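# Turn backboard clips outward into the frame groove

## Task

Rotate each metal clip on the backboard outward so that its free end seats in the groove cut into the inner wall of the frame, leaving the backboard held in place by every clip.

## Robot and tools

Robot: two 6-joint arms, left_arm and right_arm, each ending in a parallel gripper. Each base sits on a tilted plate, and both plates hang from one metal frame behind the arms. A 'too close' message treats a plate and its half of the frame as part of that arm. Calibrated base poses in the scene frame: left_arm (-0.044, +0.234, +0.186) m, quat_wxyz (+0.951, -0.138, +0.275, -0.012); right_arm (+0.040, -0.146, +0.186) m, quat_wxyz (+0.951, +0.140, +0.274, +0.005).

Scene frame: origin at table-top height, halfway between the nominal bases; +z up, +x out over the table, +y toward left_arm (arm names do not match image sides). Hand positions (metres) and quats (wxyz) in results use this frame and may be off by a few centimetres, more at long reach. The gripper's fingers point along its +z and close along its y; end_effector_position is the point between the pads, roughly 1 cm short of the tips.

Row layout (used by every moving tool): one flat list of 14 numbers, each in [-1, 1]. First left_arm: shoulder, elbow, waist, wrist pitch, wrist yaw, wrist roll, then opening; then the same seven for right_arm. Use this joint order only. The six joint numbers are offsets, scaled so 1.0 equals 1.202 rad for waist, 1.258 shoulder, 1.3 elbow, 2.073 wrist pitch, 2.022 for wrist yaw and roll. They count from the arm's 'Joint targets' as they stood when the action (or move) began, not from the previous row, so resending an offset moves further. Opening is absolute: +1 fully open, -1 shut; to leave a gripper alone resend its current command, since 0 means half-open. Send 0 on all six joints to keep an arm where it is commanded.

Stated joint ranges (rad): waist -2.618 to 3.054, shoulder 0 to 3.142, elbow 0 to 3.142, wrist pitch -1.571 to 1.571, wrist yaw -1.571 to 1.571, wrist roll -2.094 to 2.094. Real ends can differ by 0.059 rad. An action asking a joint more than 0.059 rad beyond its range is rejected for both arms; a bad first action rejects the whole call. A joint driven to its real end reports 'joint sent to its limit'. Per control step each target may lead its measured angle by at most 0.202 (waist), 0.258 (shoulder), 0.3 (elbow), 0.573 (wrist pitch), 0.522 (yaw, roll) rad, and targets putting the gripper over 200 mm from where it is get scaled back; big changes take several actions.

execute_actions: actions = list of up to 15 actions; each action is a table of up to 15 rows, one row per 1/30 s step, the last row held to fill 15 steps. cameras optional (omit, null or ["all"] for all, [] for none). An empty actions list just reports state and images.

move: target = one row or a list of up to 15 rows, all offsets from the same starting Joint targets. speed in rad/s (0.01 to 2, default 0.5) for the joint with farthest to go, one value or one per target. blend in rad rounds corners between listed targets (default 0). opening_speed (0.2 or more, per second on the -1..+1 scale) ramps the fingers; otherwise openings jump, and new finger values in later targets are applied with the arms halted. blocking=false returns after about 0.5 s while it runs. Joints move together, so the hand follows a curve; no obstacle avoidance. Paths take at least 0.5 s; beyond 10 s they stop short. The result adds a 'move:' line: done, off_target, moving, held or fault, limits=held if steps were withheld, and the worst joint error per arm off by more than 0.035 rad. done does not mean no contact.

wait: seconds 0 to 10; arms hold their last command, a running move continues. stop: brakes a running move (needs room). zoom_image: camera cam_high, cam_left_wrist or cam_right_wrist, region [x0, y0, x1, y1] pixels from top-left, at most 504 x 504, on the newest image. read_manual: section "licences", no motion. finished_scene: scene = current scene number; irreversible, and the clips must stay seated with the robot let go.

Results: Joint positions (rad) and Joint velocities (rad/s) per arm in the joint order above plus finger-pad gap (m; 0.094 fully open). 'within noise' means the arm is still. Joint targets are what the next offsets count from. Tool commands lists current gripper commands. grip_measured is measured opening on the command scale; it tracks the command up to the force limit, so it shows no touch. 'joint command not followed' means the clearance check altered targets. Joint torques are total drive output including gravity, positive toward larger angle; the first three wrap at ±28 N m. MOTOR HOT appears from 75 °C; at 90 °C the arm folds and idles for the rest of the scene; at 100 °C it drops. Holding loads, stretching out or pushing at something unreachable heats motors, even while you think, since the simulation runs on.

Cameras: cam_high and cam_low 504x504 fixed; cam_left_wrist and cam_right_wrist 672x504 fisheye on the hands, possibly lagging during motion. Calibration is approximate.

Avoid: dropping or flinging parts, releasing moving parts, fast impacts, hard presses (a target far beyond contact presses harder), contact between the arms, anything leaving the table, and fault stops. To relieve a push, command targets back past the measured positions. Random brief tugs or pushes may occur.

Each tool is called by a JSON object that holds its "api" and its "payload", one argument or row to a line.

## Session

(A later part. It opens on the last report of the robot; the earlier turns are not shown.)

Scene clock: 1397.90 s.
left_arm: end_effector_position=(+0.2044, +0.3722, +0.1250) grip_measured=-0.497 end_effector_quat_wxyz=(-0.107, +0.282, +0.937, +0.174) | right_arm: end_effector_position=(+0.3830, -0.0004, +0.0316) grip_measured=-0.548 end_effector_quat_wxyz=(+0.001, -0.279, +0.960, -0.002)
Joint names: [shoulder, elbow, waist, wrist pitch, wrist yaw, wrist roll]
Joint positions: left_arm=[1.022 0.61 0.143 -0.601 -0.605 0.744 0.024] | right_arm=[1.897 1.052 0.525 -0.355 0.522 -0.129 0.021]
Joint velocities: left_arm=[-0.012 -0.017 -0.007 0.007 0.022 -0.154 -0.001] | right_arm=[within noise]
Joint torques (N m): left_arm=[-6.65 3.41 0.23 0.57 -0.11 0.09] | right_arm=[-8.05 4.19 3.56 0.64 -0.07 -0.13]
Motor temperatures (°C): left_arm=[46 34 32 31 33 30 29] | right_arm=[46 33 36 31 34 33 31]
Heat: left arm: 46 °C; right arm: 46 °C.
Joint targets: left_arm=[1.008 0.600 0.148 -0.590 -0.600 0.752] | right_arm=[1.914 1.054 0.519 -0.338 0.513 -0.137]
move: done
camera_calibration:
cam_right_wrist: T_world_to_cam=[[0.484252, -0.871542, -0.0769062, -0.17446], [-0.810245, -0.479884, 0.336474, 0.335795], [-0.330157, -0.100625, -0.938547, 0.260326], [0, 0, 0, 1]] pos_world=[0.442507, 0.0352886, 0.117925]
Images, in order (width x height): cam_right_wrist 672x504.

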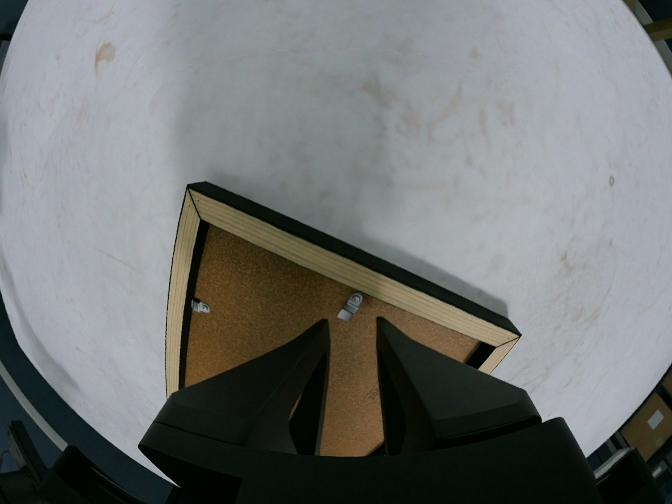

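{"api": "move", "payload": {
  "target": [0,0,0,0,0,0,-0.5,0.039,-0.004,-0.014,0.026,-0.0054,-0.005,-0.55],
  "speed": 0.1,
  "cameras": ["cam_right_wrist"]
}}

{"api": "zoom_image", "payload": {
  "camera": "cam_right_wrist",
  "region": [280, 240, 430, 390]
}}

Scene clock: 1412.67 s.
left_arm: end_effector_position=(+0.2044, +0.3722, +0.1250) grip_measured=-0.497 end_effector_quat_wxyz=(-0.107, +0.282, +0.937, +0.174) | right_arm: end_effector_position=(+0.3810, +0.0021, +0.0179) grip_measured=-0.548 end_effector_quat_wxyz=(-0.001, -0.277, +0.961, +0.000)
Joint names: [shoulder, elbow, waist, wrist pitch, wrist yaw, wrist roll]
Joint positions: left_arm=[1.022 0.61 0.143 -0.601 -0.605 0.744 0.024] | right_arm=[1.938 1.052 0.511 -0.31 0.512 -0.138 0.021]
Joint velocities: within noise
Joint torques (N m): left_arm=[-6.68 3.43 0.23 0.58 -0.13 0.09] | right_arm=[-7.42 3.43 3.19 0.69 -0.07 -0.16]
Motor temperatures (°C): left_arm=[46 34 32 31 33 30 29] | right_arm=[43 33 35 31 34 33 31]
Heat: left arm: 46 °C; right arm: 43 °C.
Joint targets: left_arm=[1.008 0.600 0.148 -0.590 -0.600 0.752] | right_arm=[1.963 1.049 0.502 -0.284 0.502 -0.147]
move: done
camera_calibration:
cam_right_wrist: T_world_to_cam=[[0.480408, -0.87318, -0.0822415, -0.170801], [-0.810555, -0.477846, 0.338621, 0.340038], [-0.334976, -0.0960149, -0.937322, 0.24895], [0, 0, 0, 1]] pos_world=[0.441066, 0.0372489, 0.104155]
Images, in order (width x height): cam_right_wrist 672x504.

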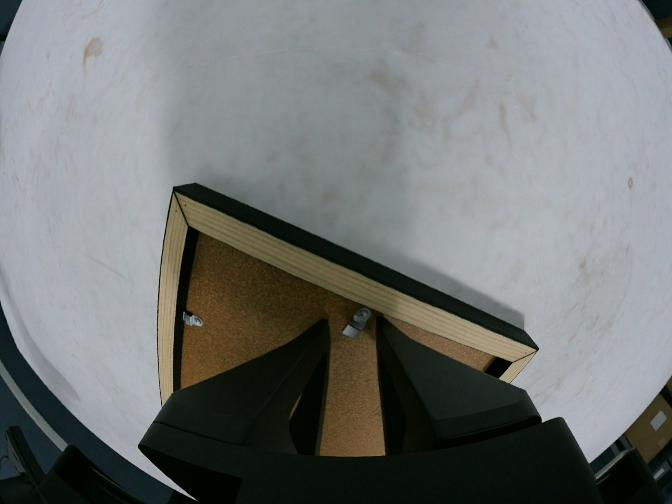

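Scaled by 3.360 from the camera's 672x504 image, which has a finer 960x720 frame.

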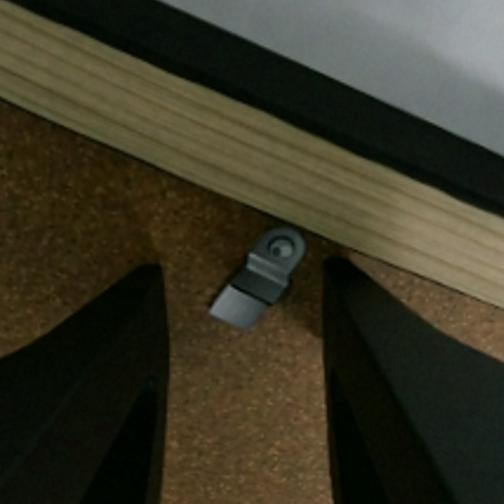

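{"api": "move", "payload": {
  "target": [
    [0,0,0,0,0,0,-0.5,0,0,0,0,0,0,-0.7],
    [0,0,0,0,0,0,-0.5,0,0,0,0,0,0,-0.8]
  ],
  "speed": 0.1,
  "opening_speed": 0.3,
  "cameras": ["cam_right_wrist"]
}}

{"api": "zoom_image", "payload": {
  "camera": "cam_right_wrist",
  "region": [280, 240, 430, 390]
}}

Scene clock: 1422.23 s.
left_arm: end_effector_position=(+0.2044, +0.3722, +0.1250) grip_measured=-0.497 end_effector_quat_wxyz=(-0.107, +0.282, +0.937, +0.174) | right_arm: end_effector_position=(+0.3828, +0.0025, +0.0179) grip_measured=-0.797 end_effector_quat_wxyz=(+0.002, -0.275, +0.961, -0.001)
Joint names: [shoulder, elbow, waist, wrist pitch, wrist yaw, wrist roll]
Joint positions: left_arm=[1.022 0.61 0.143 -0.601 -0.605 0.744 0.024] | right_arm=[1.938 1.052 0.511 -0.302 0.514 -0.14 0.01]
Joint velocities: within noise
Joint torques (N m): left_arm=[-6.68 3.44 0.24 0.58 -0.13 0.1] | right_arm=[-7.45 3.44 3.55 0.61 -0.11 -0.08]
Motor temperatures (°C): left_arm=[46 34 32 31 33 30 29] | right_arm=[42 32 35 31 34 33 31]
Heat: left arm: 46 °C; right arm: 42 °C.
Joint targets: left_arm=[1.008 0.600 0.148 -0.590 -0.600 0.752] | right_arm=[1.963 1.049 0.502 -0.284 0.502 -0.147]
move: done
camera_calibration:
cam_right_wrist: T_world_to_cam=[[0.478709, -0.874373, -0.0794305, -0.170744], [-0.814143, -0.47595, 0.332631, 0.343081], [-0.328648, -0.0945654, -0.939706, 0.247182], [0, 0, 0, 1]] pos_world=[0.44229, 0.0373706, 0.104597]
Images, in order (width x height): cam_right_wrist 672x504.

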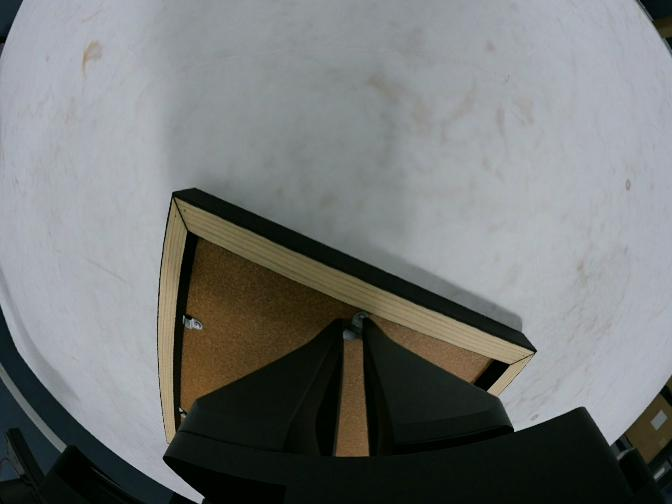

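Scaled by 3.360 from the camera's 672x504 image, which has a finer 960x720 frame.

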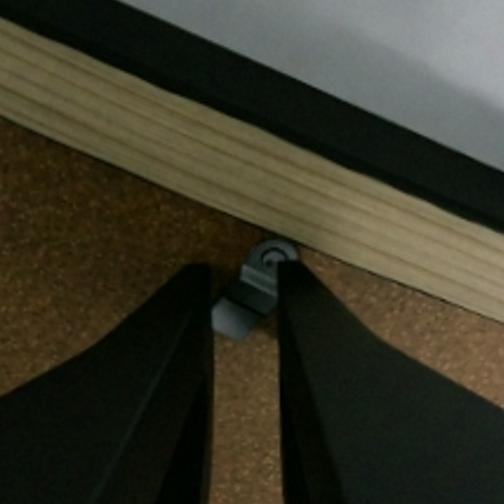

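{"api": "move", "payload": {
  "target": [0,0,0,0,0,0,-0.5,0,0,0,0,0,0,-0.88],
  "speed": 0.1,
  "opening_speed": 0.3,
  "cameras": ["cam_right_wrist"]
}}

{"api": "zoom_image", "payload": {
  "camera": "cam_right_wrist",
  "region": [320, 280, 400, 360]
}}

Scene clock: 1434.90 s.
left_arm: end_effector_position=(+0.2044, +0.3722, +0.1250) grip_measured=-0.497 end_effector_quat_wxyz=(-0.107, +0.282, +0.937, +0.174) | right_arm: end_effector_position=(+0.3838, +0.0002, +0.0179) grip_measured=-0.874 end_effector_quat_wxyz=(+0.003, -0.275, +0.961, -0.007)
Joint names: [shoulder, elbow, waist, wrist pitch, wrist yaw, wrist roll]
Joint positions: left_arm=[1.022 0.61 0.143 -0.601 -0.605 0.744 0.024] | right_arm=[1.938 1.052 0.511 -0.302 0.527 -0.14 0.006]
Joint velocities: within noise
Joint torques (N m): left_arm=[-6.68 3.37 0.23 0.58 -0.13 0.08] | right_arm=[-7.25 3.32 3.45 0.63 -0.24 -0.06]
Motor temperatures (°C): left_arm=[46 34 32 31 33 30 29] | right_arm=[42 32 35 31 34 33 31]
Heat: left arm: 46 °C; right arm: 42 °C.
Joint targets: left_arm=[1.008 0.600 0.148 -0.590 -0.600 0.752] | right_arm=[1.963 1.049 0.502 -0.284 0.502 -0.147]
move: done
camera_calibration:
cam_right_wrist: T_world_to_cam=[[0.478774, -0.875451, -0.0660335, -0.173512], [-0.816092, -0.471516, 0.334166, 0.343524], [-0.323682, -0.1061, -0.940198, 0.245355], [0, 0, 0, 1]] pos_world=[0.442837, 0.0361083, 0.104431]
Images, in order (width x height): cam_right_wrist 672x504.

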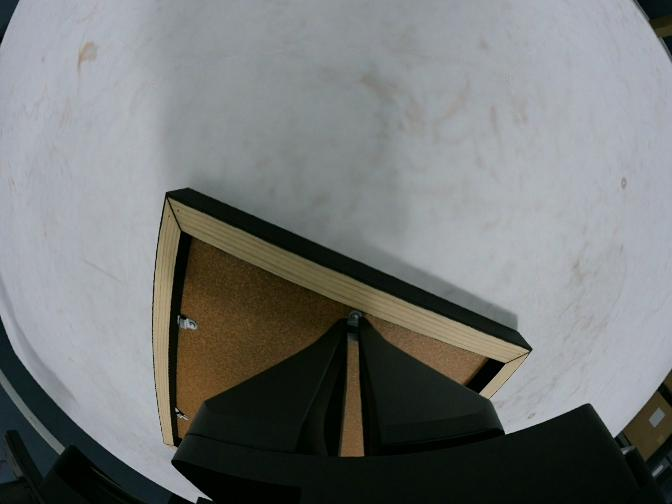

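Scaled by 6.300 from the camera's 672x504 image, which has a finer 960x720 frame.

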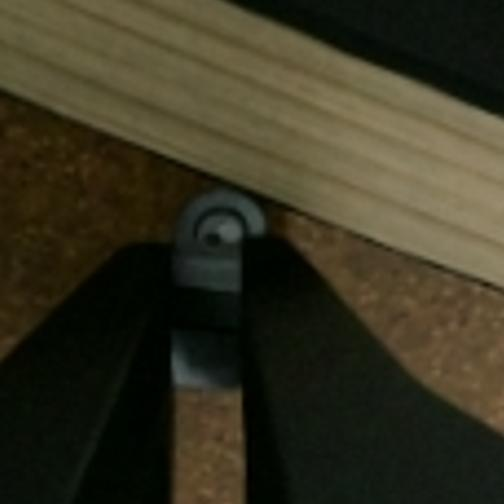

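{"api": "move", "payload": {
  "target": [0,0,0,0,0,0,-0.5,-0.008,-0.002,-0.0166,0,-0.004,-0.199,-0.88],
  "speed": 0.2,
  "cameras": ["cam_right_wrist"]
}}

{"api": "zoom_image", "payload": {
  "camera": "cam_right_wrist",
  "region": [310, 270, 410, 370]
}}

Scene clock: 1499.60 s.
left_arm: end_effector_position=(+0.2044, +0.3722, +0.1250) grip_measured=-0.497 end_effector_quat_wxyz=(-0.107, +0.282, +0.937, +0.174) | right_arm: end_effector_position=(+0.3849, -0.0027, +0.0174) grip_measured=-0.875 end_effector_quat_wxyz=(+0.001, -0.458, +0.889, -0.011)
Joint names: [shoulder, elbow, waist, wrist pitch, wrist yaw, wrist roll]
Joint positions: left_arm=[1.022 0.61 0.143 -0.601 -0.605 0.744 0.024] | right_arm=[1.936 1.052 0.505 -0.302 0.53 -0.539 0.006]
Joint velocities: within noise
Joint torques (N m): left_arm=[-6.65 3.41 0.21 0.56 -0.13 0.1] | right_arm=[-8.02 3.33 2.44 0.58 -0.33 -0.13]
Motor temperatures (°C): left_arm=[46 34 32 31 33 30 29] | right_arm=[42 32 35 31 34 33 31]
Heat: left arm: 46 °C; right arm: 42 °C.
Joint targets: left_arm=[1.008 0.600 0.148 -0.590 -0.600 0.752] | right_arm=[1.953 1.046 0.482 -0.284 0.494 -0.550]
move: off_target (right_arm); right_arm: the wrist yaw is farthest, 0.036 rad from its target
camera_calibration:
cam_right_wrist: T_world_to_cam=[[0.777487, -0.625827, -0.0620861, -0.290948], [-0.571993, -0.744717, 0.343832, 0.248414], [-0.261416, -0.231812, -0.936977, 0.220599], [0, 0, 0, 1]] pos_world=[0.425967, 0.0540525, 0.10322]
Images, in order (width x height): cam_right_wrist 672x504.

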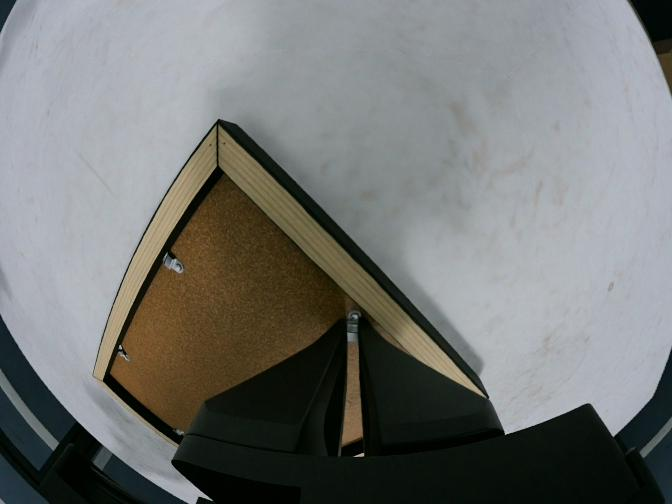

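Scaled by 5.040 from the camera's 672x504 image, which has a finer 960x720 frame.

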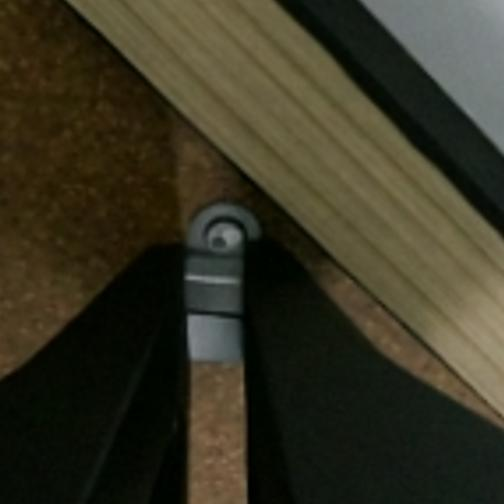

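{"api": "move", "payload": {
  "target": [
    [0,0,0,0,0,0,-0.5,0,0,0,0,0,0,-0.72],
    [0,0,0,0,0,0,-0.5,-0.1415,0.0185,0.073,-0.099,0.025,0.035,-0.72],
    [0,0,0,0,0,0,-0.5,-0.057,0.086,0.0116,-0.092,0.0035,-0.3566,0.2]
  ],
  "speed": [0.2,0.2,0.5],
  "opening_speed": 0.8,
  "cameras": ["cam_right_wrist"]
}}

{"api": "zoom_image", "payload": {
  "camera": "cam_right_wrist",
  "region": [200, 200, 400, 400]
}}

Scene clock: 1556.13 s.
left_arm: end_effector_position=(+0.2044, +0.3722, +0.1250) grip_measured=-0.497 end_effector_quat_wxyz=(-0.107, +0.282, +0.937, +0.174) | right_arm: end_effector_position=(+0.4075, -0.0103, +0.0503) grip_measured=+0.198 end_effector_quat_wxyz=(+0.000, +0.743, -0.669, +0.003)
Joint names: [shoulder, elbow, waist, wrist pitch, wrist yaw, wrist roll]
Joint positions: left_arm=[1.022 0.61 0.143 -0.601 -0.605 0.744 0.024] | right_arm=[1.858 1.138 0.504 -0.468 0.515 -1.263 0.056]
Joint velocities: within noise
Joint torques (N m): left_arm=[-6.68 3.43 0.2 0.57 -0.12 0.09] | right_arm=[-7.73 6.12 3.29 0.36 -0.15 -0.09]
Motor temperatures (°C): left_arm=[46 34 32 31 33 30 29] | right_arm=[41 32 34 31 34 33 31]
Heat: left arm: 46 °C; right arm: 41 °C.
Joint targets: left_arm=[1.008 0.600 0.148 -0.590 -0.600 0.752] | right_arm=[1.881 1.158 0.496 -0.475 0.501 -1.271]
move: done
camera_calibration:
cam_right_wrist: T_world_to_cam=[[0.995889, 0.0459459, -0.0780582, -0.392557], [0.0699853, -0.93741, 0.341123, -0.01909], [-0.0574993, -0.345184, -0.936772, 0.171239], [0, 0, 0, 1]] pos_world=[0.402125, 0.0592504, 0.136282]
Images, in order (width x height): cam_right_wrist 672x504.

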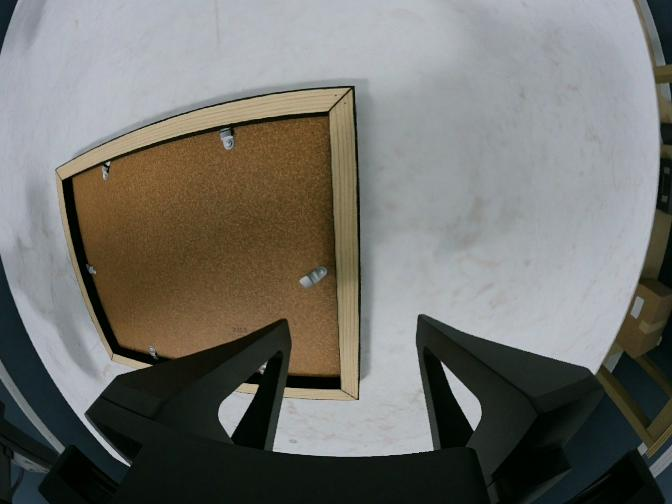

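Scaled by 2.520 from the camera's 672x504 image, which has a finer 960x720 frame.

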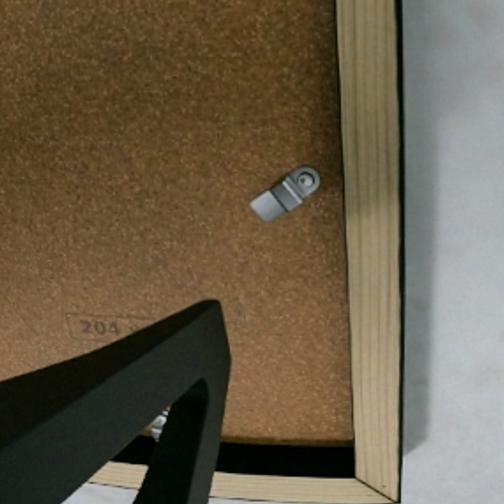

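{"api": "execute_actions", "payload": {
  "actions": [],
  "cameras": ["cam_right_wrist"]
}}

{"api": "zoom_image", "payload": {
  "camera": "cam_right_wrist",
  "region": [200, 200, 400, 400]
}}

Scene clock: 1594.30 s.
left_arm: end_effector_position=(+0.2044, +0.3722, +0.1250) grip_measured=-0.497 end_effector_quat_wxyz=(-0.107, +0.282, +0.937, +0.174) | right_arm: end_effector_position=(+0.4075, -0.0103, +0.0503) grip_measured=+0.198 end_effector_quat_wxyz=(+0.000, +0.743, -0.669, +0.003)
Joint names: [shoulder, elbow, waist, wrist pitch, wrist yaw, wrist roll]
Joint positions: left_arm=[1.022 0.61 0.143 -0.601 -0.605 0.744 0.024] | right_arm=[1.858 1.138 0.504 -0.468 0.515 -1.263 0.056]
Joint velocities: within noise
Joint torques (N m): left_arm=[-6.67 3.41 0.24 0.58 -0.12 0.09] | right_arm=[-7.82 6.15 3.43 0.42 -0.1 -0.12]
Motor temperatures (°C): left_arm=[46 34 31 31 33 30 29] | right_arm=[41 33 35 31 34 33 31]
Heat: left arm: 46 °C; right arm: 41 °C.
Joint targets: left_arm=[1.008 0.600 0.148 -0.590 -0.600 0.752] | right_arm=[1.881 1.158 0.496 -0.475 0.501 -1.271]
Tool commands: left_gripper/opening=-0.5 right_gripper/opening=+0.2
camera_calibration:
cam_right_wrist: T_world_to_cam=[[0.995889, 0.0459459, -0.0780582, -0.392557], [0.0699853, -0.93741, 0.341123, -0.01909], [-0.0574993, -0.345184, -0.936772, 0.171239], [0, 0, 0, 1]] pos_world=[0.402125, 0.0592504, 0.136282]
Images, in order (width x height): cam_right_wrist 672x504.

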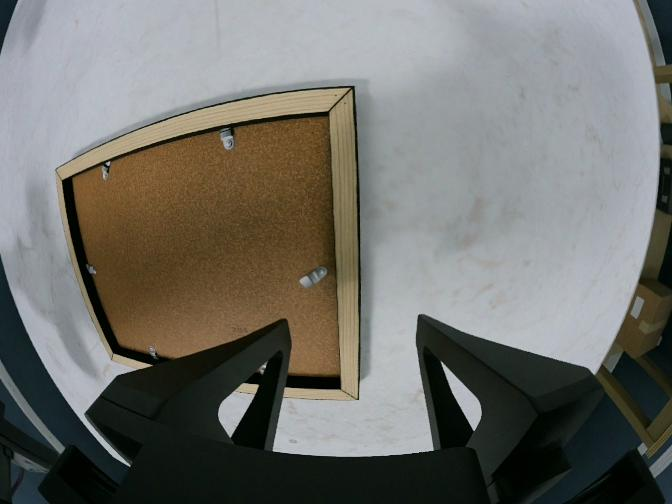

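Scaled by 2.520 from the camera's 672x504 image, which has a finer 960x720 frame.

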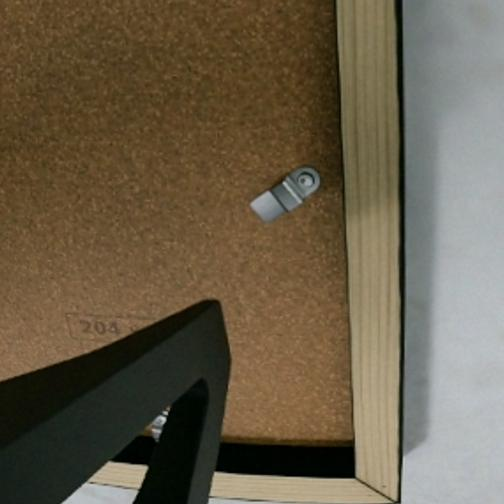

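{"api": "move", "payload": {
  "target": [0,0,0,0,0,0,-0.5,0.0512,-0.001,-0.0244,0.0459,-0.0059,-0.0159,0.2],
  "speed": 0.2,
  "cameras": ["cam_right_wrist"]
}}

{"api": "zoom_image", "payload": {
  "camera": "cam_right_wrist",
  "region": [220, 220, 420, 420]
}}

Scene clock: 1604.93 s.
left_arm: end_effector_position=(+0.2044, +0.3722, +0.1250) grip_measured=-0.497 end_effector_quat_wxyz=(-0.107, +0.282, +0.937, +0.174) | right_arm: end_effector_position=(+0.4066, -0.0091, +0.0264) grip_measured=+0.198 end_effector_quat_wxyz=(+0.003, +0.744, -0.668, +0.002)
Joint names: [shoulder, elbow, waist, wrist pitch, wrist yaw, wrist roll]
Joint positions: left_arm=[1.022 0.61 0.143 -0.601 -0.605 0.744 0.024] | right_arm=[1.923 1.138 0.474 -0.394 0.503 -1.295 0.056]
Joint velocities: within noise
Joint torques (N m): left_arm=[-6.69 3.43 0.23 0.57 -0.12 0.1] | right_arm=[-8.21 5.81 3.38 0.53 -0.14 -0.1]
Motor temperatures (°C): left_arm=[46 34 31 31 33 30 29] | right_arm=[41 33 35 31 34 33 31]
Heat: left arm: 46 °C; right arm: 41 °C.
Joint targets: left_arm=[1.008 0.600 0.148 -0.590 -0.600 0.752] | right_arm=[1.946 1.156 0.467 -0.380 0.489 -1.303]
move: done
camera_calibration:
cam_right_wrist: T_world_to_cam=[[0.99522, 0.0497351, -0.0840466, -0.393119], [0.0757349, -0.936394, 0.342681, -0.0121233], [-0.0616574, -0.347408, -0.935685, 0.150928], [0, 0, 0, 1]] pos_world=[0.401464, 0.0606331, 0.112335]
Images, in order (width x height): cam_right_wrist 672x504.

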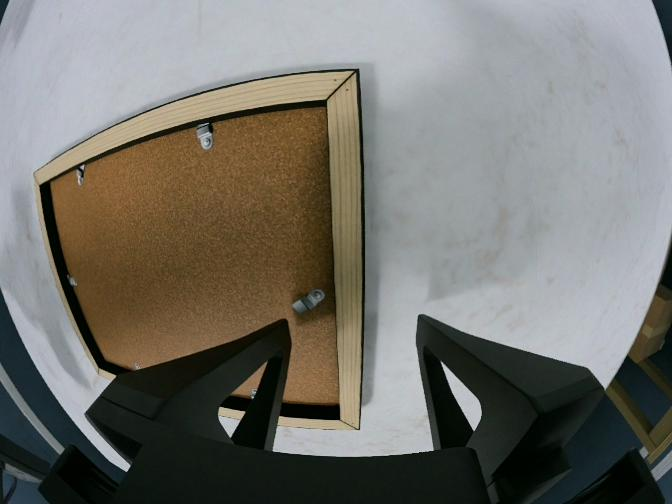

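Scaled by 2.520 from the camera's 672x504 image, which has a finer 960x720 frame.

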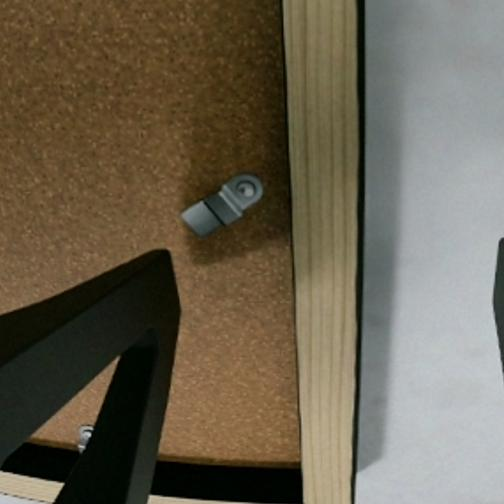

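{"api": "move", "payload": {
  "target": [0,0,0,0,0,0,-0.5,0.0223,0.0015,-0.0067,0.0198,-0.0025,-0.0064,0.2],
  "speed": 0.1,
  "cameras": ["cam_right_wrist"]
}}

{"api": "zoom_image", "payload": {
  "camera": "cam_right_wrist",
  "region": [220, 220, 420, 420]
}}

Scene clock: 1625.80 s.
left_arm: end_effector_position=(+0.2044, +0.3722, +0.1250) grip_measured=-0.497 end_effector_quat_wxyz=(-0.107, +0.282, +0.937, +0.174) | right_arm: end_effector_position=(+0.4078, -0.0065, +0.0186) grip_measured=+0.198 end_effector_quat_wxyz=(-0.001, +0.745, -0.667, +0.002)
Joint names: [shoulder, elbow, waist, wrist pitch, wrist yaw, wrist roll]
Joint positions: left_arm=[1.022 0.61 0.143 -0.601 -0.605 0.744 0.024] | right_arm=[1.947 1.14 0.467 -0.361 0.498 -1.308 0.056]
Joint velocities: within noise
Joint torques (N m): left_arm=[-6.68 3.43 0.2 0.56 -0.12 0.09] | right_arm=[-7.76 5.56 3.36 0.66 -0.13 -0.09]
Motor temperatures (°C): left_arm=[46 34 31 31 33 30 29] | right_arm=[40 33 35 31 34 33 31]
Heat: left arm: 46 °C; right arm: 40 °C.
Joint targets: left_arm=[1.008 0.600 0.148 -0.590 -0.600 0.752] | right_arm=[1.974 1.158 0.458 -0.339 0.484 -1.316]
move: done
camera_calibration:
cam_right_wrist: T_world_to_cam=[[0.995534, 0.0522615, -0.0786227, -0.395255], [0.0759647, -0.93792, 0.338431, -0.00714107], [-0.0560549, -0.342892, -0.937701, 0.142313], [0, 0, 0, 1]] pos_world=[0.40201, 0.0627569, 0.104788]
Images, in order (width x height): cam_right_wrist 672x504.

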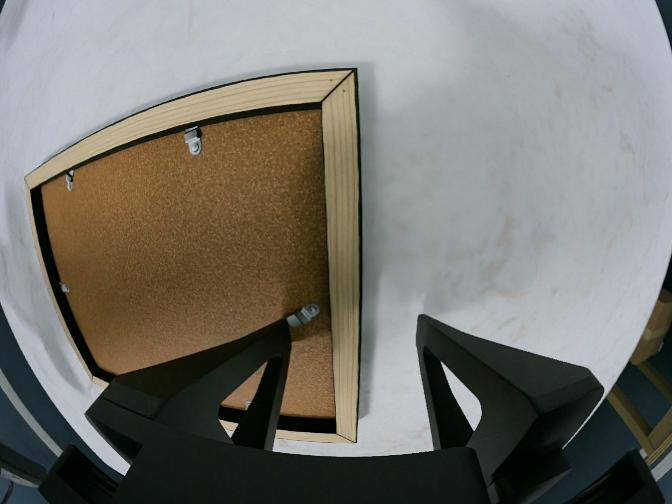

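Scaled by 2.520 from the camera's 672x504 image, which has a finer 960x720 frame.

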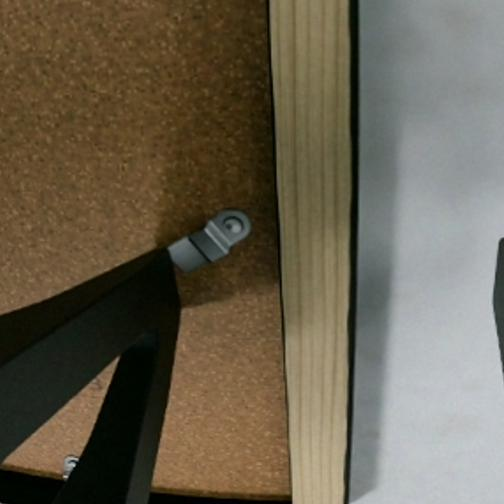

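{"api": "move", "payload": {
  "target": [0,0,0,0,0,0,-0.5,0.004,0,0,0,0,0,0.0],
  "opening_speed": 0.4,
  "cameras": []
}}

{"api": "move", "payload": {
  "target": [0,0,0,0,0,0,-0.5,0,0,0,0,0,0,-0.2],
  "opening_speed": 0.4,
  "cameras": ["cam_right_wrist"]
}}

{"api": "zoom_image", "payload": {
  "camera": "cam_right_wrist",
  "region": [220, 220, 420, 420]
}}

Scene clock: 1639.77 s.
left_arm: end_effector_position=(+0.2044, +0.3722, +0.1250) grip_measured=-0.497 end_effector_quat_wxyz=(-0.107, +0.282, +0.937, +0.174) | right_arm: end_effector_position=(+0.4045, -0.0065, +0.0180) grip_measured=+0.002 end_effector_quat_wxyz=(+0.003, +0.748, -0.664, -0.003)
Joint names: [shoulder, elbow, waist, wrist pitch, wrist yaw, wrist roll]
Joint positions: left_arm=[1.022 0.61 0.143 -0.601 -0.605 0.744 0.024] | right_arm=[1.949 1.14 0.467 -0.372 0.492 -1.31 0.047]
Joint velocities: within noise
Joint torques (N m): left_arm=[-6.67 3.43 0.21 0.57 -0.12 0.1] | right_arm=[-7.6 5.57 3.47 0.72 -0.03 -0.14]
Motor temperatures (°C): left_arm=[46 34 31 31 33 30 29] | right_arm=[41 33 35 31 34 33 31]
Heat: left arm: 46 °C; right arm: 41 °C.
Joint targets: left_arm=[1.008 0.600 0.148 -0.590 -0.600 0.752] | right_arm=[1.979 1.158 0.458 -0.339 0.484 -1.316]
move: done
No camera images: "cameras" was empty.

Scene clock: 1640.47 s.
left_arm: end_effector_position=(+0.2044, +0.3722, +0.1250) grip_measured=-0.497 end_effector_quat_wxyz=(-0.107, +0.282, +0.937, +0.174) | right_arm: end_effector_position=(+0.4036, -0.0062, +0.0180) grip_measured=-0.198 end_effector_quat_wxyz=(+0.004, +0.748, -0.663, -0.005)
Joint names: [shoulder, elbow, waist, wrist pitch, wrist yaw, wrist roll]
Joint positions: left_arm=[1.022 0.61 0.143 -0.601 -0.605 0.744 0.024] | right_arm=[1.949 1.14 0.467 -0.375 0.489 -1.31 0.038]
Joint velocities: within noise
Joint torques (N m): left_arm=[-6.67 3.44 0.23 0.57 -0.12 0.09] | right_arm=[-7.61 5.74 3.29 0.76 0 -0.09]
Motor temperatures (°C): left_arm=[46 34 31 31 33 30 29] | right_arm=[41 33 35 31 34 33 31]
Heat: left arm: 46 °C; right arm: 41 °C.
Joint targets: left_arm=[1.008 0.600 0.148 -0.590 -0.600 0.752] | right_arm=[1.979 1.158 0.458 -0.338 0.484 -1.316]
move: off_target (right_arm); right_arm: the wrist pitch is farthest, 0.036 rad from its target
camera_calibration:
cam_right_wrist: T_world_to_cam=[[0.99351, 0.0624974, -0.0950315, -0.389971], [0.0909885, -0.938053, 0.334333, -0.0123137], [-0.0682496, -0.34081, -0.937652, 0.146634], [0, 0, 0, 1]] pos_world=[0.398569, 0.0627956, 0.104549]
Images, in order (width x height): cam_right_wrist 672x504.

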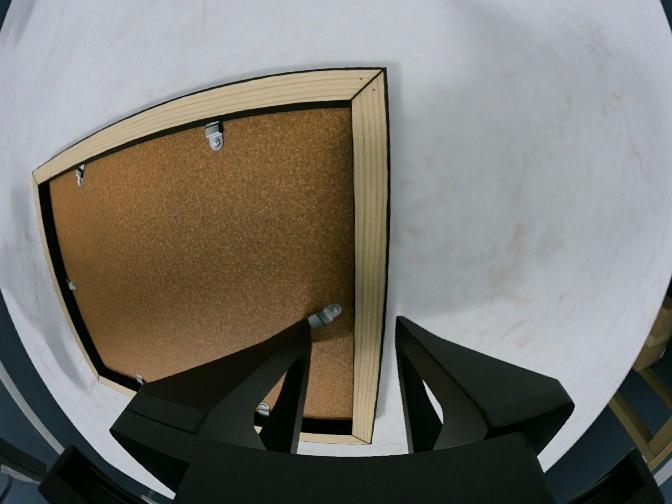

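Scaled by 2.520 from the camera's 672x504 image, which has a finer 960x720 frame.

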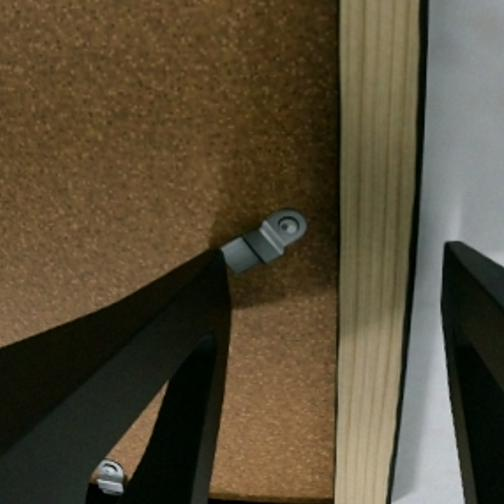

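{"api": "move", "payload": {
  "target": [0,0,0,0,0,0,-0.5,0,0,0,0,0,0,-0.38],
  "opening_speed": 0.4,
  "cameras": ["cam_right_wrist"]
}}

{"api": "zoom_image", "payload": {
  "camera": "cam_right_wrist",
  "region": [220, 220, 420, 420]
}}

Scene clock: 1661.27 s.
left_arm: end_effector_position=(+0.2044, +0.3722, +0.1250) grip_measured=-0.497 end_effector_quat_wxyz=(-0.107, +0.282, +0.937, +0.174) | right_arm: end_effector_position=(+0.4043, -0.0057, +0.0185) grip_measured=-0.378 end_effector_quat_wxyz=(+0.003, +0.748, -0.663, -0.006)
Joint names: [shoulder, elbow, waist, wrist pitch, wrist yaw, wrist roll]
Joint positions: left_arm=[1.022 0.61 0.143 -0.601 -0.605 0.744 0.024] | right_arm=[1.949 1.144 0.467 -0.378 0.487 -1.31 0.029]
Joint velocities: within noise
Joint torques (N m): left_arm=[-6.69 3.43 0.2 0.57 -0.13 0.09] | right_arm=[-7.36 5.31 3.58 0.78 0.01 -0.03]
Motor temperatures (°C): left_arm=[46 34 31 31 33 30 29] | right_arm=[42 34 35 32 34 33 31]
Heat: left arm: 46 °C; right arm: 42 °C.
Joint targets: left_arm=[1.008 0.600 0.148 -0.590 -0.600 0.752] | right_arm=[1.979 1.158 0.458 -0.339 0.484 -1.316]
move: off_target (right_arm); right_arm: the wrist pitch is farthest, 0.040 rad from its target
camera_calibration:
cam_right_wrist: T_world_to_cam=[[0.99349, 0.0627161, -0.0951064, -0.390703], [0.0910568, -0.938845, 0.332083, -0.0120614], [-0.0684632, -0.338581, -0.938443, 0.147372], [0, 0, 0, 1]] pos_world=[0.399347, 0.063077, 0.105147]
Images, in order (width x height): cam_right_wrist 672x504.

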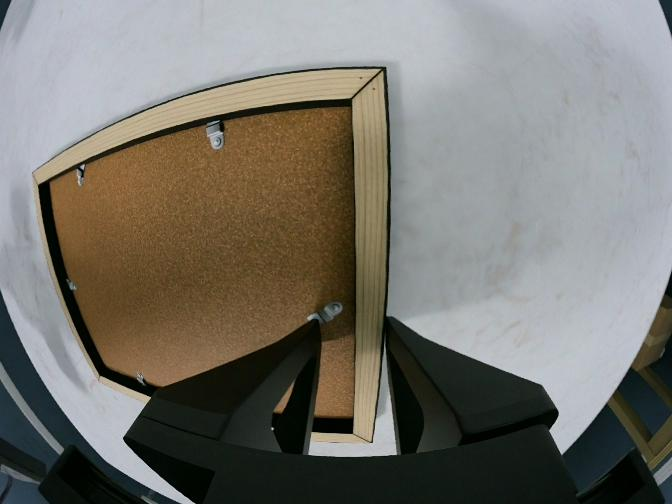

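Scaled by 2.520 from the camera's 672x504 image, which has a finer 960x720 frame.

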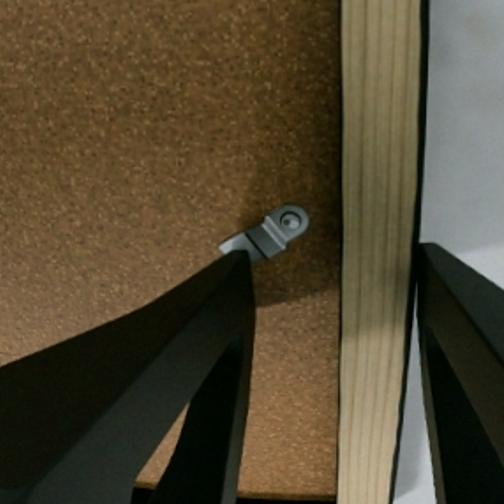

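{"api": "move", "payload": {
  "target": [
    [0,0,0,0,0,0,-0.5,0,0,0,0,0,0,0.1],
    [0,0,0,0,0,0,-0.5,-0.078,0.0,0.036,-0.0656,0.0084,0.023,0.1]
  ],
  "speed": 0.25,
  "cameras": ["cam_right_wrist"]
}}

{"api": "zoom_image", "payload": {
  "camera": "cam_right_wrist",
  "region": [220, 200, 420, 400]
}}

Scene clock: 1787.17 s.
left_arm: end_effector_position=(+0.2044, +0.3722, +0.1250) grip_measured=-0.497 end_effector_quat_wxyz=(-0.107, +0.282, +0.937, +0.174) | right_arm: end_effector_position=(+0.4024, -0.0116, +0.0348) grip_measured=+0.098 end_effector_quat_wxyz=(+0.012, +0.745, -0.667, -0.006)
Joint names: [shoulder, elbow, waist, wrist pitch, wrist yaw, wrist roll]
Joint positions: left_arm=[1.022 0.61 0.143 -0.601 -0.605 0.744 0.024] | right_arm=[1.902 1.145 0.481 -0.453 0.499 -1.277 0.052]
Joint velocities: within noise
Joint torques (N m): left_arm=[-6.65 3.41 0.23 0.57 -0.11 0.09] | right_arm=[-12.22 5.44 5.67 0.2 0.01 0.1]
Motor temperatures (°C): left_arm=[46 34 31 31 33 30 29] | right_arm=[43 33 35 32 34 33 31]
Heat: left arm: 46 °C; right arm: 43 °C.
Joint targets: left_arm=[1.008 0.600 0.148 -0.590 -0.600 0.752] | right_arm=[1.880 1.159 0.502 -0.475 0.501 -1.269]
move: done
camera_calibration:
cam_right_wrist: T_world_to_cam=[[0.992728, 0.0523514, -0.108403, -0.38617], [0.0868413, -0.935055, 0.343701, -0.0214491], [-0.0833695, -0.350616, -0.932801, 0.166223], [0, 0, 0, 1]] pos_world=[0.399083, 0.058441, 0.120564]
Images, in order (width x height): cam_right_wrist 672x504.

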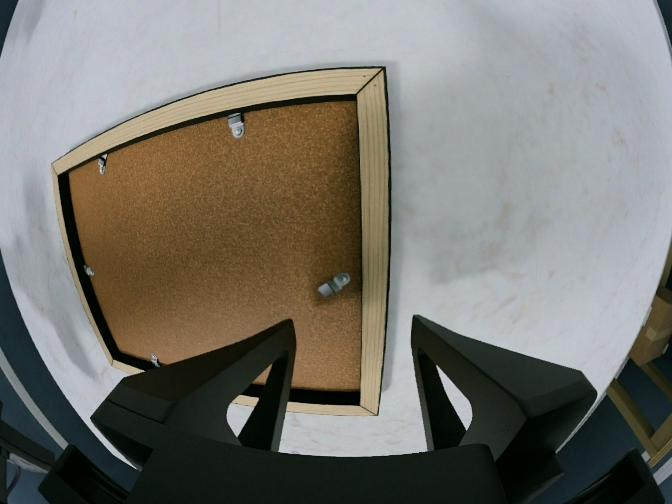

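Scaled by 2.520 from the camera's 672x504 image, which has a finer 960x720 frame.

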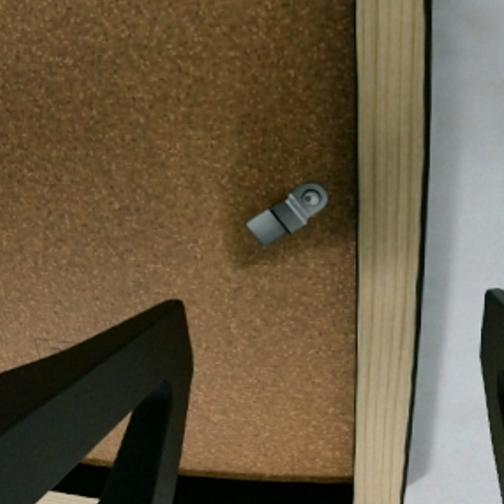

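{"api": "move", "payload": {
  "target": [
    [0,0,0,0,0,0,-0.5,-0.028,-0.0315,0.022,0.0063,0.0114,0,0.1],
    [0,0,0,0,0,0,-0.5,-0.0215,-0.0315,0.0216,0.0063,0.0114,0.189,0.05]
  ],
  "speed": 0.4,
  "cameras": ["cam_right_wrist"]
}}

{"api": "zoom_image", "payload": {
  "camera": "cam_right_wrist",
  "region": [220, 200, 420, 400]
}}

Scene clock: 1846.57 s.
left_arm: end_effector_position=(+0.2044, +0.3722, +0.1250) grip_measured=-0.497 end_effector_quat_wxyz=(-0.107, +0.282, +0.937, +0.174) | right_arm: end_effector_position=(+0.4049, -0.0078, +0.0472) grip_measured=+0.052 end_effector_quat_wxyz=(-0.001, -0.611, +0.792, -0.006)
Joint names: [shoulder, elbow, waist, wrist pitch, wrist yaw, wrist roll]
Joint positions: left_arm=[1.022 0.61 0.143 -0.601 -0.605 0.744 0.024] | right_arm=[1.869 1.132 0.51 -0.454 0.522 -0.895 0.049]
Joint velocities: within noise
Joint torques (N m): left_arm=[-6.65 3.44 0.25 0.57 -0.12 0.09] | right_arm=[-11.49 2.95 5.23 0.4 0.05 0.09]
Motor temperatures (°C): left_arm=[46 34 31 31 33 30 29] | right_arm=[44 34 36 31 34 33 31]
Heat: left arm: 46 °C; right arm: 44 °C.
Joint targets: left_arm=[1.008 0.600 0.148 -0.590 -0.600 0.752] | right_arm=[1.853 1.118 0.528 -0.462 0.524 -0.887]
move: done
camera_calibration:
cam_right_wrist: T_world_to_cam=[[0.948355, -0.308533, -0.0736818, -0.374], [-0.266272, -0.900536, 0.343706, 0.120757], [-0.172398, -0.306336, -0.936182, 0.21589], [0, 0, 0, 1]] pos_world=[0.424058, 0.0594891, 0.13305]
Images, in order (width x height): cam_right_wrist 672x504.

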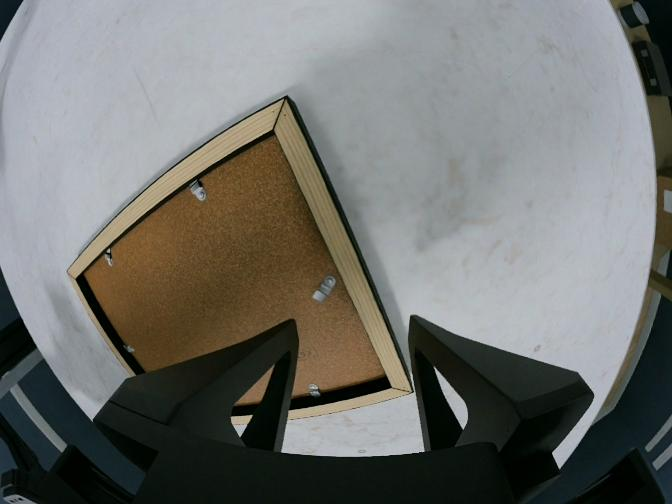

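Scaled by 2.520 from the camera's 672x504 image, which has a finer 960x720 frame.

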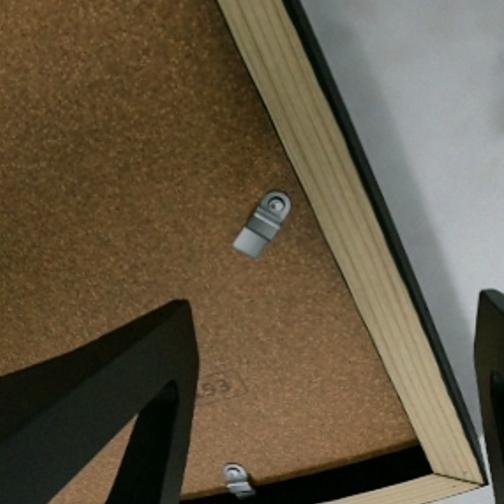

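{"api": "move", "payload": {
  "target": [0,0,0,0,0,0,-0.5,0.0755,-0.0031,-0.0433,0.0482,-0.0143,-0.0252,0.05],
  "speed": 0.2,
  "cameras": ["cam_right_wrist"]
}}

{"api": "zoom_image", "payload": {
  "camera": "cam_right_wrist",
  "region": [220, 200, 420, 400]
}}

Scene clock: 1870.60 s.
left_arm: end_effector_position=(+0.2044, +0.3722, +0.1250) grip_measured=-0.497 end_effector_quat_wxyz=(-0.107, +0.282, +0.937, +0.174) | right_arm: end_effector_position=(+0.4027, -0.0067, +0.0246) grip_measured=+0.052 end_effector_quat_wxyz=(-0.002, -0.614, +0.790, -0.003)
Joint names: [shoulder, elbow, waist, wrist pitch, wrist yaw, wrist roll]
Joint positions: left_arm=[1.022 0.61 0.143 -0.601 -0.605 0.744 0.024] | right_arm=[1.928 1.125 0.482 -0.378 0.508 -0.93 0.049]
Joint velocities: within noise
Joint torques (N m): left_arm=[-6.65 3.41 0.23 0.58 -0.12 0.08] | right_arm=[-8.12 3.21 3.7 0.59 -0.14 -0.11]
Motor temperatures (°C): left_arm=[46 34 31 31 33 30 29] | right_arm=[46 33 36 31 34 33 31]
Heat: left arm: 46 °C; right arm: 46 °C.
Joint targets: left_arm=[1.008 0.600 0.148 -0.590 -0.600 0.752] | right_arm=[1.949 1.113 0.476 -0.361 0.495 -0.938]
move: done
camera_calibration:
cam_right_wrist: T_world_to_cam=[[0.950056, -0.30192, -0.0789858, -0.373816], [-0.258373, -0.902899, 0.343535, 0.125792], [-0.175036, -0.30597, -0.935812, 0.195786], [0, 0, 0, 1]] pos_world=[0.421917, 0.0606198, 0.110479]
Images, in order (width x height): cam_right_wrist 672x504.

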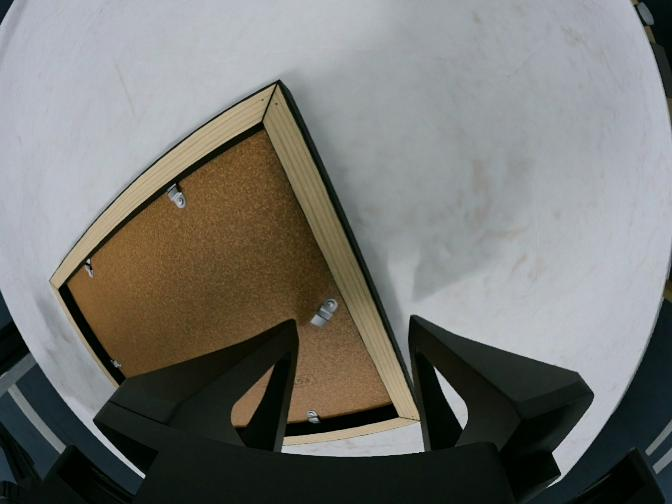

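Scaled by 2.520 from the camera's 672x504 image, which has a finer 960x720 frame.

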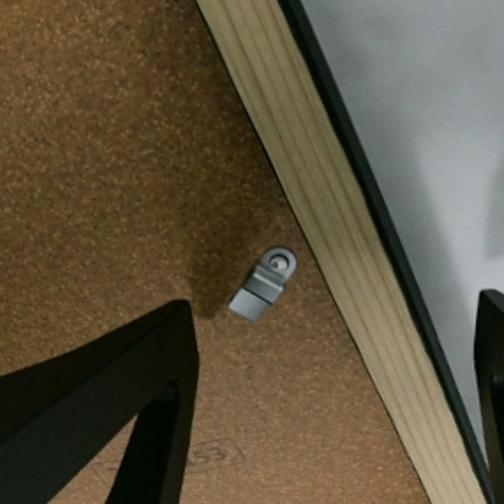

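{"api": "move", "payload": {
  "target": [0,0,0,0,0,0,-0.5,0.0175,-0.0015,-0.004,0.014,-0.005,-0.0069,0.05],
  "speed": 0.1,
  "cameras": ["cam_right_wrist"]
}}

{"api": "zoom_image", "payload": {
  "camera": "cam_right_wrist",
  "region": [220, 200, 420, 400]
}}

Scene clock: 1890.83 s.
left_arm: end_effector_position=(+0.2044, +0.3722, +0.1250) grip_measured=-0.497 end_effector_quat_wxyz=(-0.107, +0.282, +0.937, +0.174) | right_arm: end_effector_position=(+0.4029, -0.0016, +0.0192) grip_measured=+0.052 end_effector_quat_wxyz=(+0.003, -0.617, +0.787, +0.000)
Joint names: [shoulder, elbow, waist, wrist pitch, wrist yaw, wrist roll]
Joint positions: left_arm=[1.022 0.61 0.143 -0.601 -0.605 0.744 0.024] | right_arm=[1.947 1.125 0.482 -0.348 0.499 -0.944 0.049]
Joint velocities: within noise
Joint torques (N m): left_arm=[-6.68 3.4 0.24 0.57 -0.12 0.08] | right_arm=[-7.92 2.95 3.54 0.55 -0.12 -0.09]
Motor temperatures (°C): left_arm=[46 34 31 31 33 30 29] | right_arm=[44 33 35 31 34 33 31]
Heat: left arm: 46 °C; right arm: 44 °C.
Joint targets: left_arm=[1.008 0.600 0.148 -0.590 -0.600 0.752] | right_arm=[1.971 1.111 0.471 -0.332 0.485 -0.952]
move: done
camera_calibration:
cam_right_wrist: T_world_to_cam=[[0.953045, -0.292576, -0.078127, -0.374009], [-0.251982, -0.90927, 0.33126, 0.129942], [-0.167958, -0.296019, -0.940299, 0.189518], [0, 0, 0, 1]] pos_world=[0.421022, 0.0648268, 0.105939]
Images, in order (width x height): cam_right_wrist 672x504.

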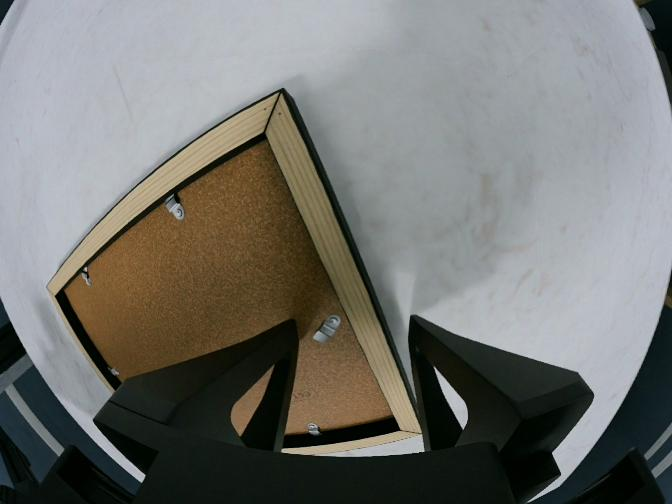

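Scaled by 2.520 from the camera's 672x504 image, which has a finer 960x720 frame.

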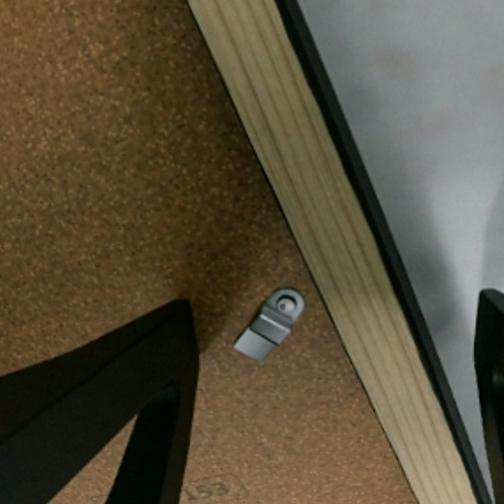

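{"api": "move", "payload": {
  "target": [0,0,0,0,0,0,-0.5,0.007,0,-0.01,0.005,0,0,0.05],
  "speed": 0.1,
  "cameras": []
}}

Scene clock: 1905.63 s.
left_arm: end_effector_position=(+0.2044, +0.3722, +0.1250) grip_measured=-0.497 end_effector_quat_wxyz=(-0.107, +0.282, +0.937, +0.174) | right_arm: end_effector_position=(+0.4037, -0.0035, +0.0179) grip_measured=+0.052 end_effector_quat_wxyz=(+0.003, -0.614, +0.789, +0.001)
Joint names: [shoulder, elbow, waist, wrist pitch, wrist yaw, wrist roll]
Joint positions: left_arm=[1.022 0.61 0.143 -0.601 -0.605 0.744 0.024] | right_arm=[1.947 1.125 0.474 -0.345 0.494 -0.944 0.049]
Joint velocities: within noise
Joint torques (N m): left_arm=[-6.64 3.44 0.21 0.57 -0.12 0.09] | right_arm=[-7.1 3.03 3.11 0.71 -0.09 -0.1]
Motor temperatures (°C): left_arm=[46 34 31 31 33 30 29] | right_arm=[43 33 35 31 34 33 31]
Heat: left arm: 46 °C; right arm: 43 °C.
Joint targets: left_arm=[1.008 0.600 0.148 -0.590 -0.600 0.752] | right_arm=[1.980 1.111 0.459 -0.322 0.485 -0.952]
move: done
No camera images: "cameras" was empty.

{"api": "move", "payload": {
  "target": [0,0,0,0,0,0,-0.5,0,0,0,0,0,0,-0.15],
  "opening_speed": 0.4,
  "cameras": ["cam_right_wrist"]
}}

{"api": "zoom_image", "payload": {
  "camera": "cam_right_wrist",
  "region": [220, 200, 420, 400]
}}

Scene clock: 1912.80 s.
left_arm: end_effector_position=(+0.2044, +0.3722, +0.1250) grip_measured=-0.497 end_effector_quat_wxyz=(-0.107, +0.282, +0.937, +0.174) | right_arm: end_effector_position=(+0.4034, -0.0028, +0.0179) grip_measured=-0.148 end_effector_quat_wxyz=(+0.004, -0.614, +0.789, +0.003)
Joint names: [shoulder, elbow, waist, wrist pitch, wrist yaw, wrist roll]
Joint positions: left_arm=[1.022 0.61 0.143 -0.601 -0.605 0.744 0.024] | right_arm=[1.947 1.125 0.474 -0.345 0.489 -0.944 0.04]
Joint velocities: within noise
Joint torques (N m): left_arm=[-6.71 3.41 0.23 0.57 -0.11 0.1] | right_arm=[-7.13 2.96 2.93 0.71 -0.06 -0.12]
Motor temperatures (°C): left_arm=[46 34 31 31 33 30 29] | right_arm=[42 33 35 31 34 33 31]
Heat: left arm: 46 °C; right arm: 42 °C.
Joint targets: left_arm=[1.008 0.600 0.148 -0.590 -0.600 0.752] | right_arm=[1.980 1.111 0.459 -0.322 0.485 -0.952]
move: done
camera_calibration:
cam_right_wrist: T_world_to_cam=[[0.95082, -0.298466, -0.0828208, -0.373968], [-0.25695, -0.909353, 0.327192, 0.131506], [-0.172969, -0.28982, -0.941322, 0.190096], [0, 0, 0, 1]] pos_world=[0.422247, 0.0630623, 0.104941]
Images, in order (width x height): cam_right_wrist 672x504.

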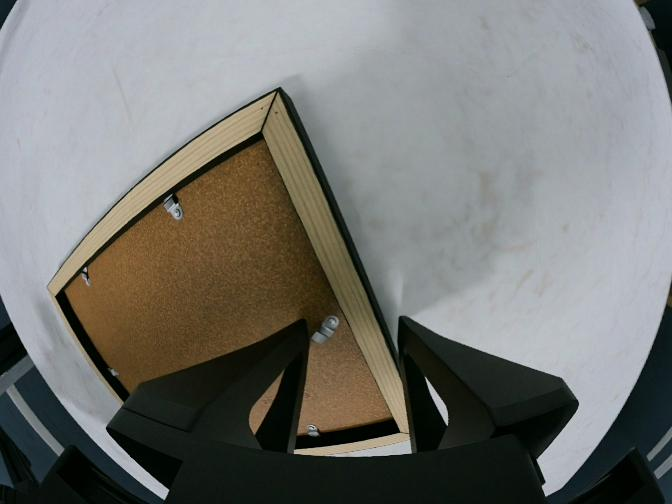

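Scaled by 2.520 from the camera's 672x504 image, which has a finer 960x720 frame.

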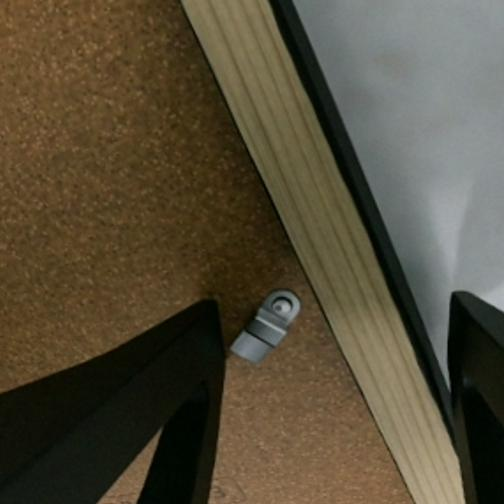

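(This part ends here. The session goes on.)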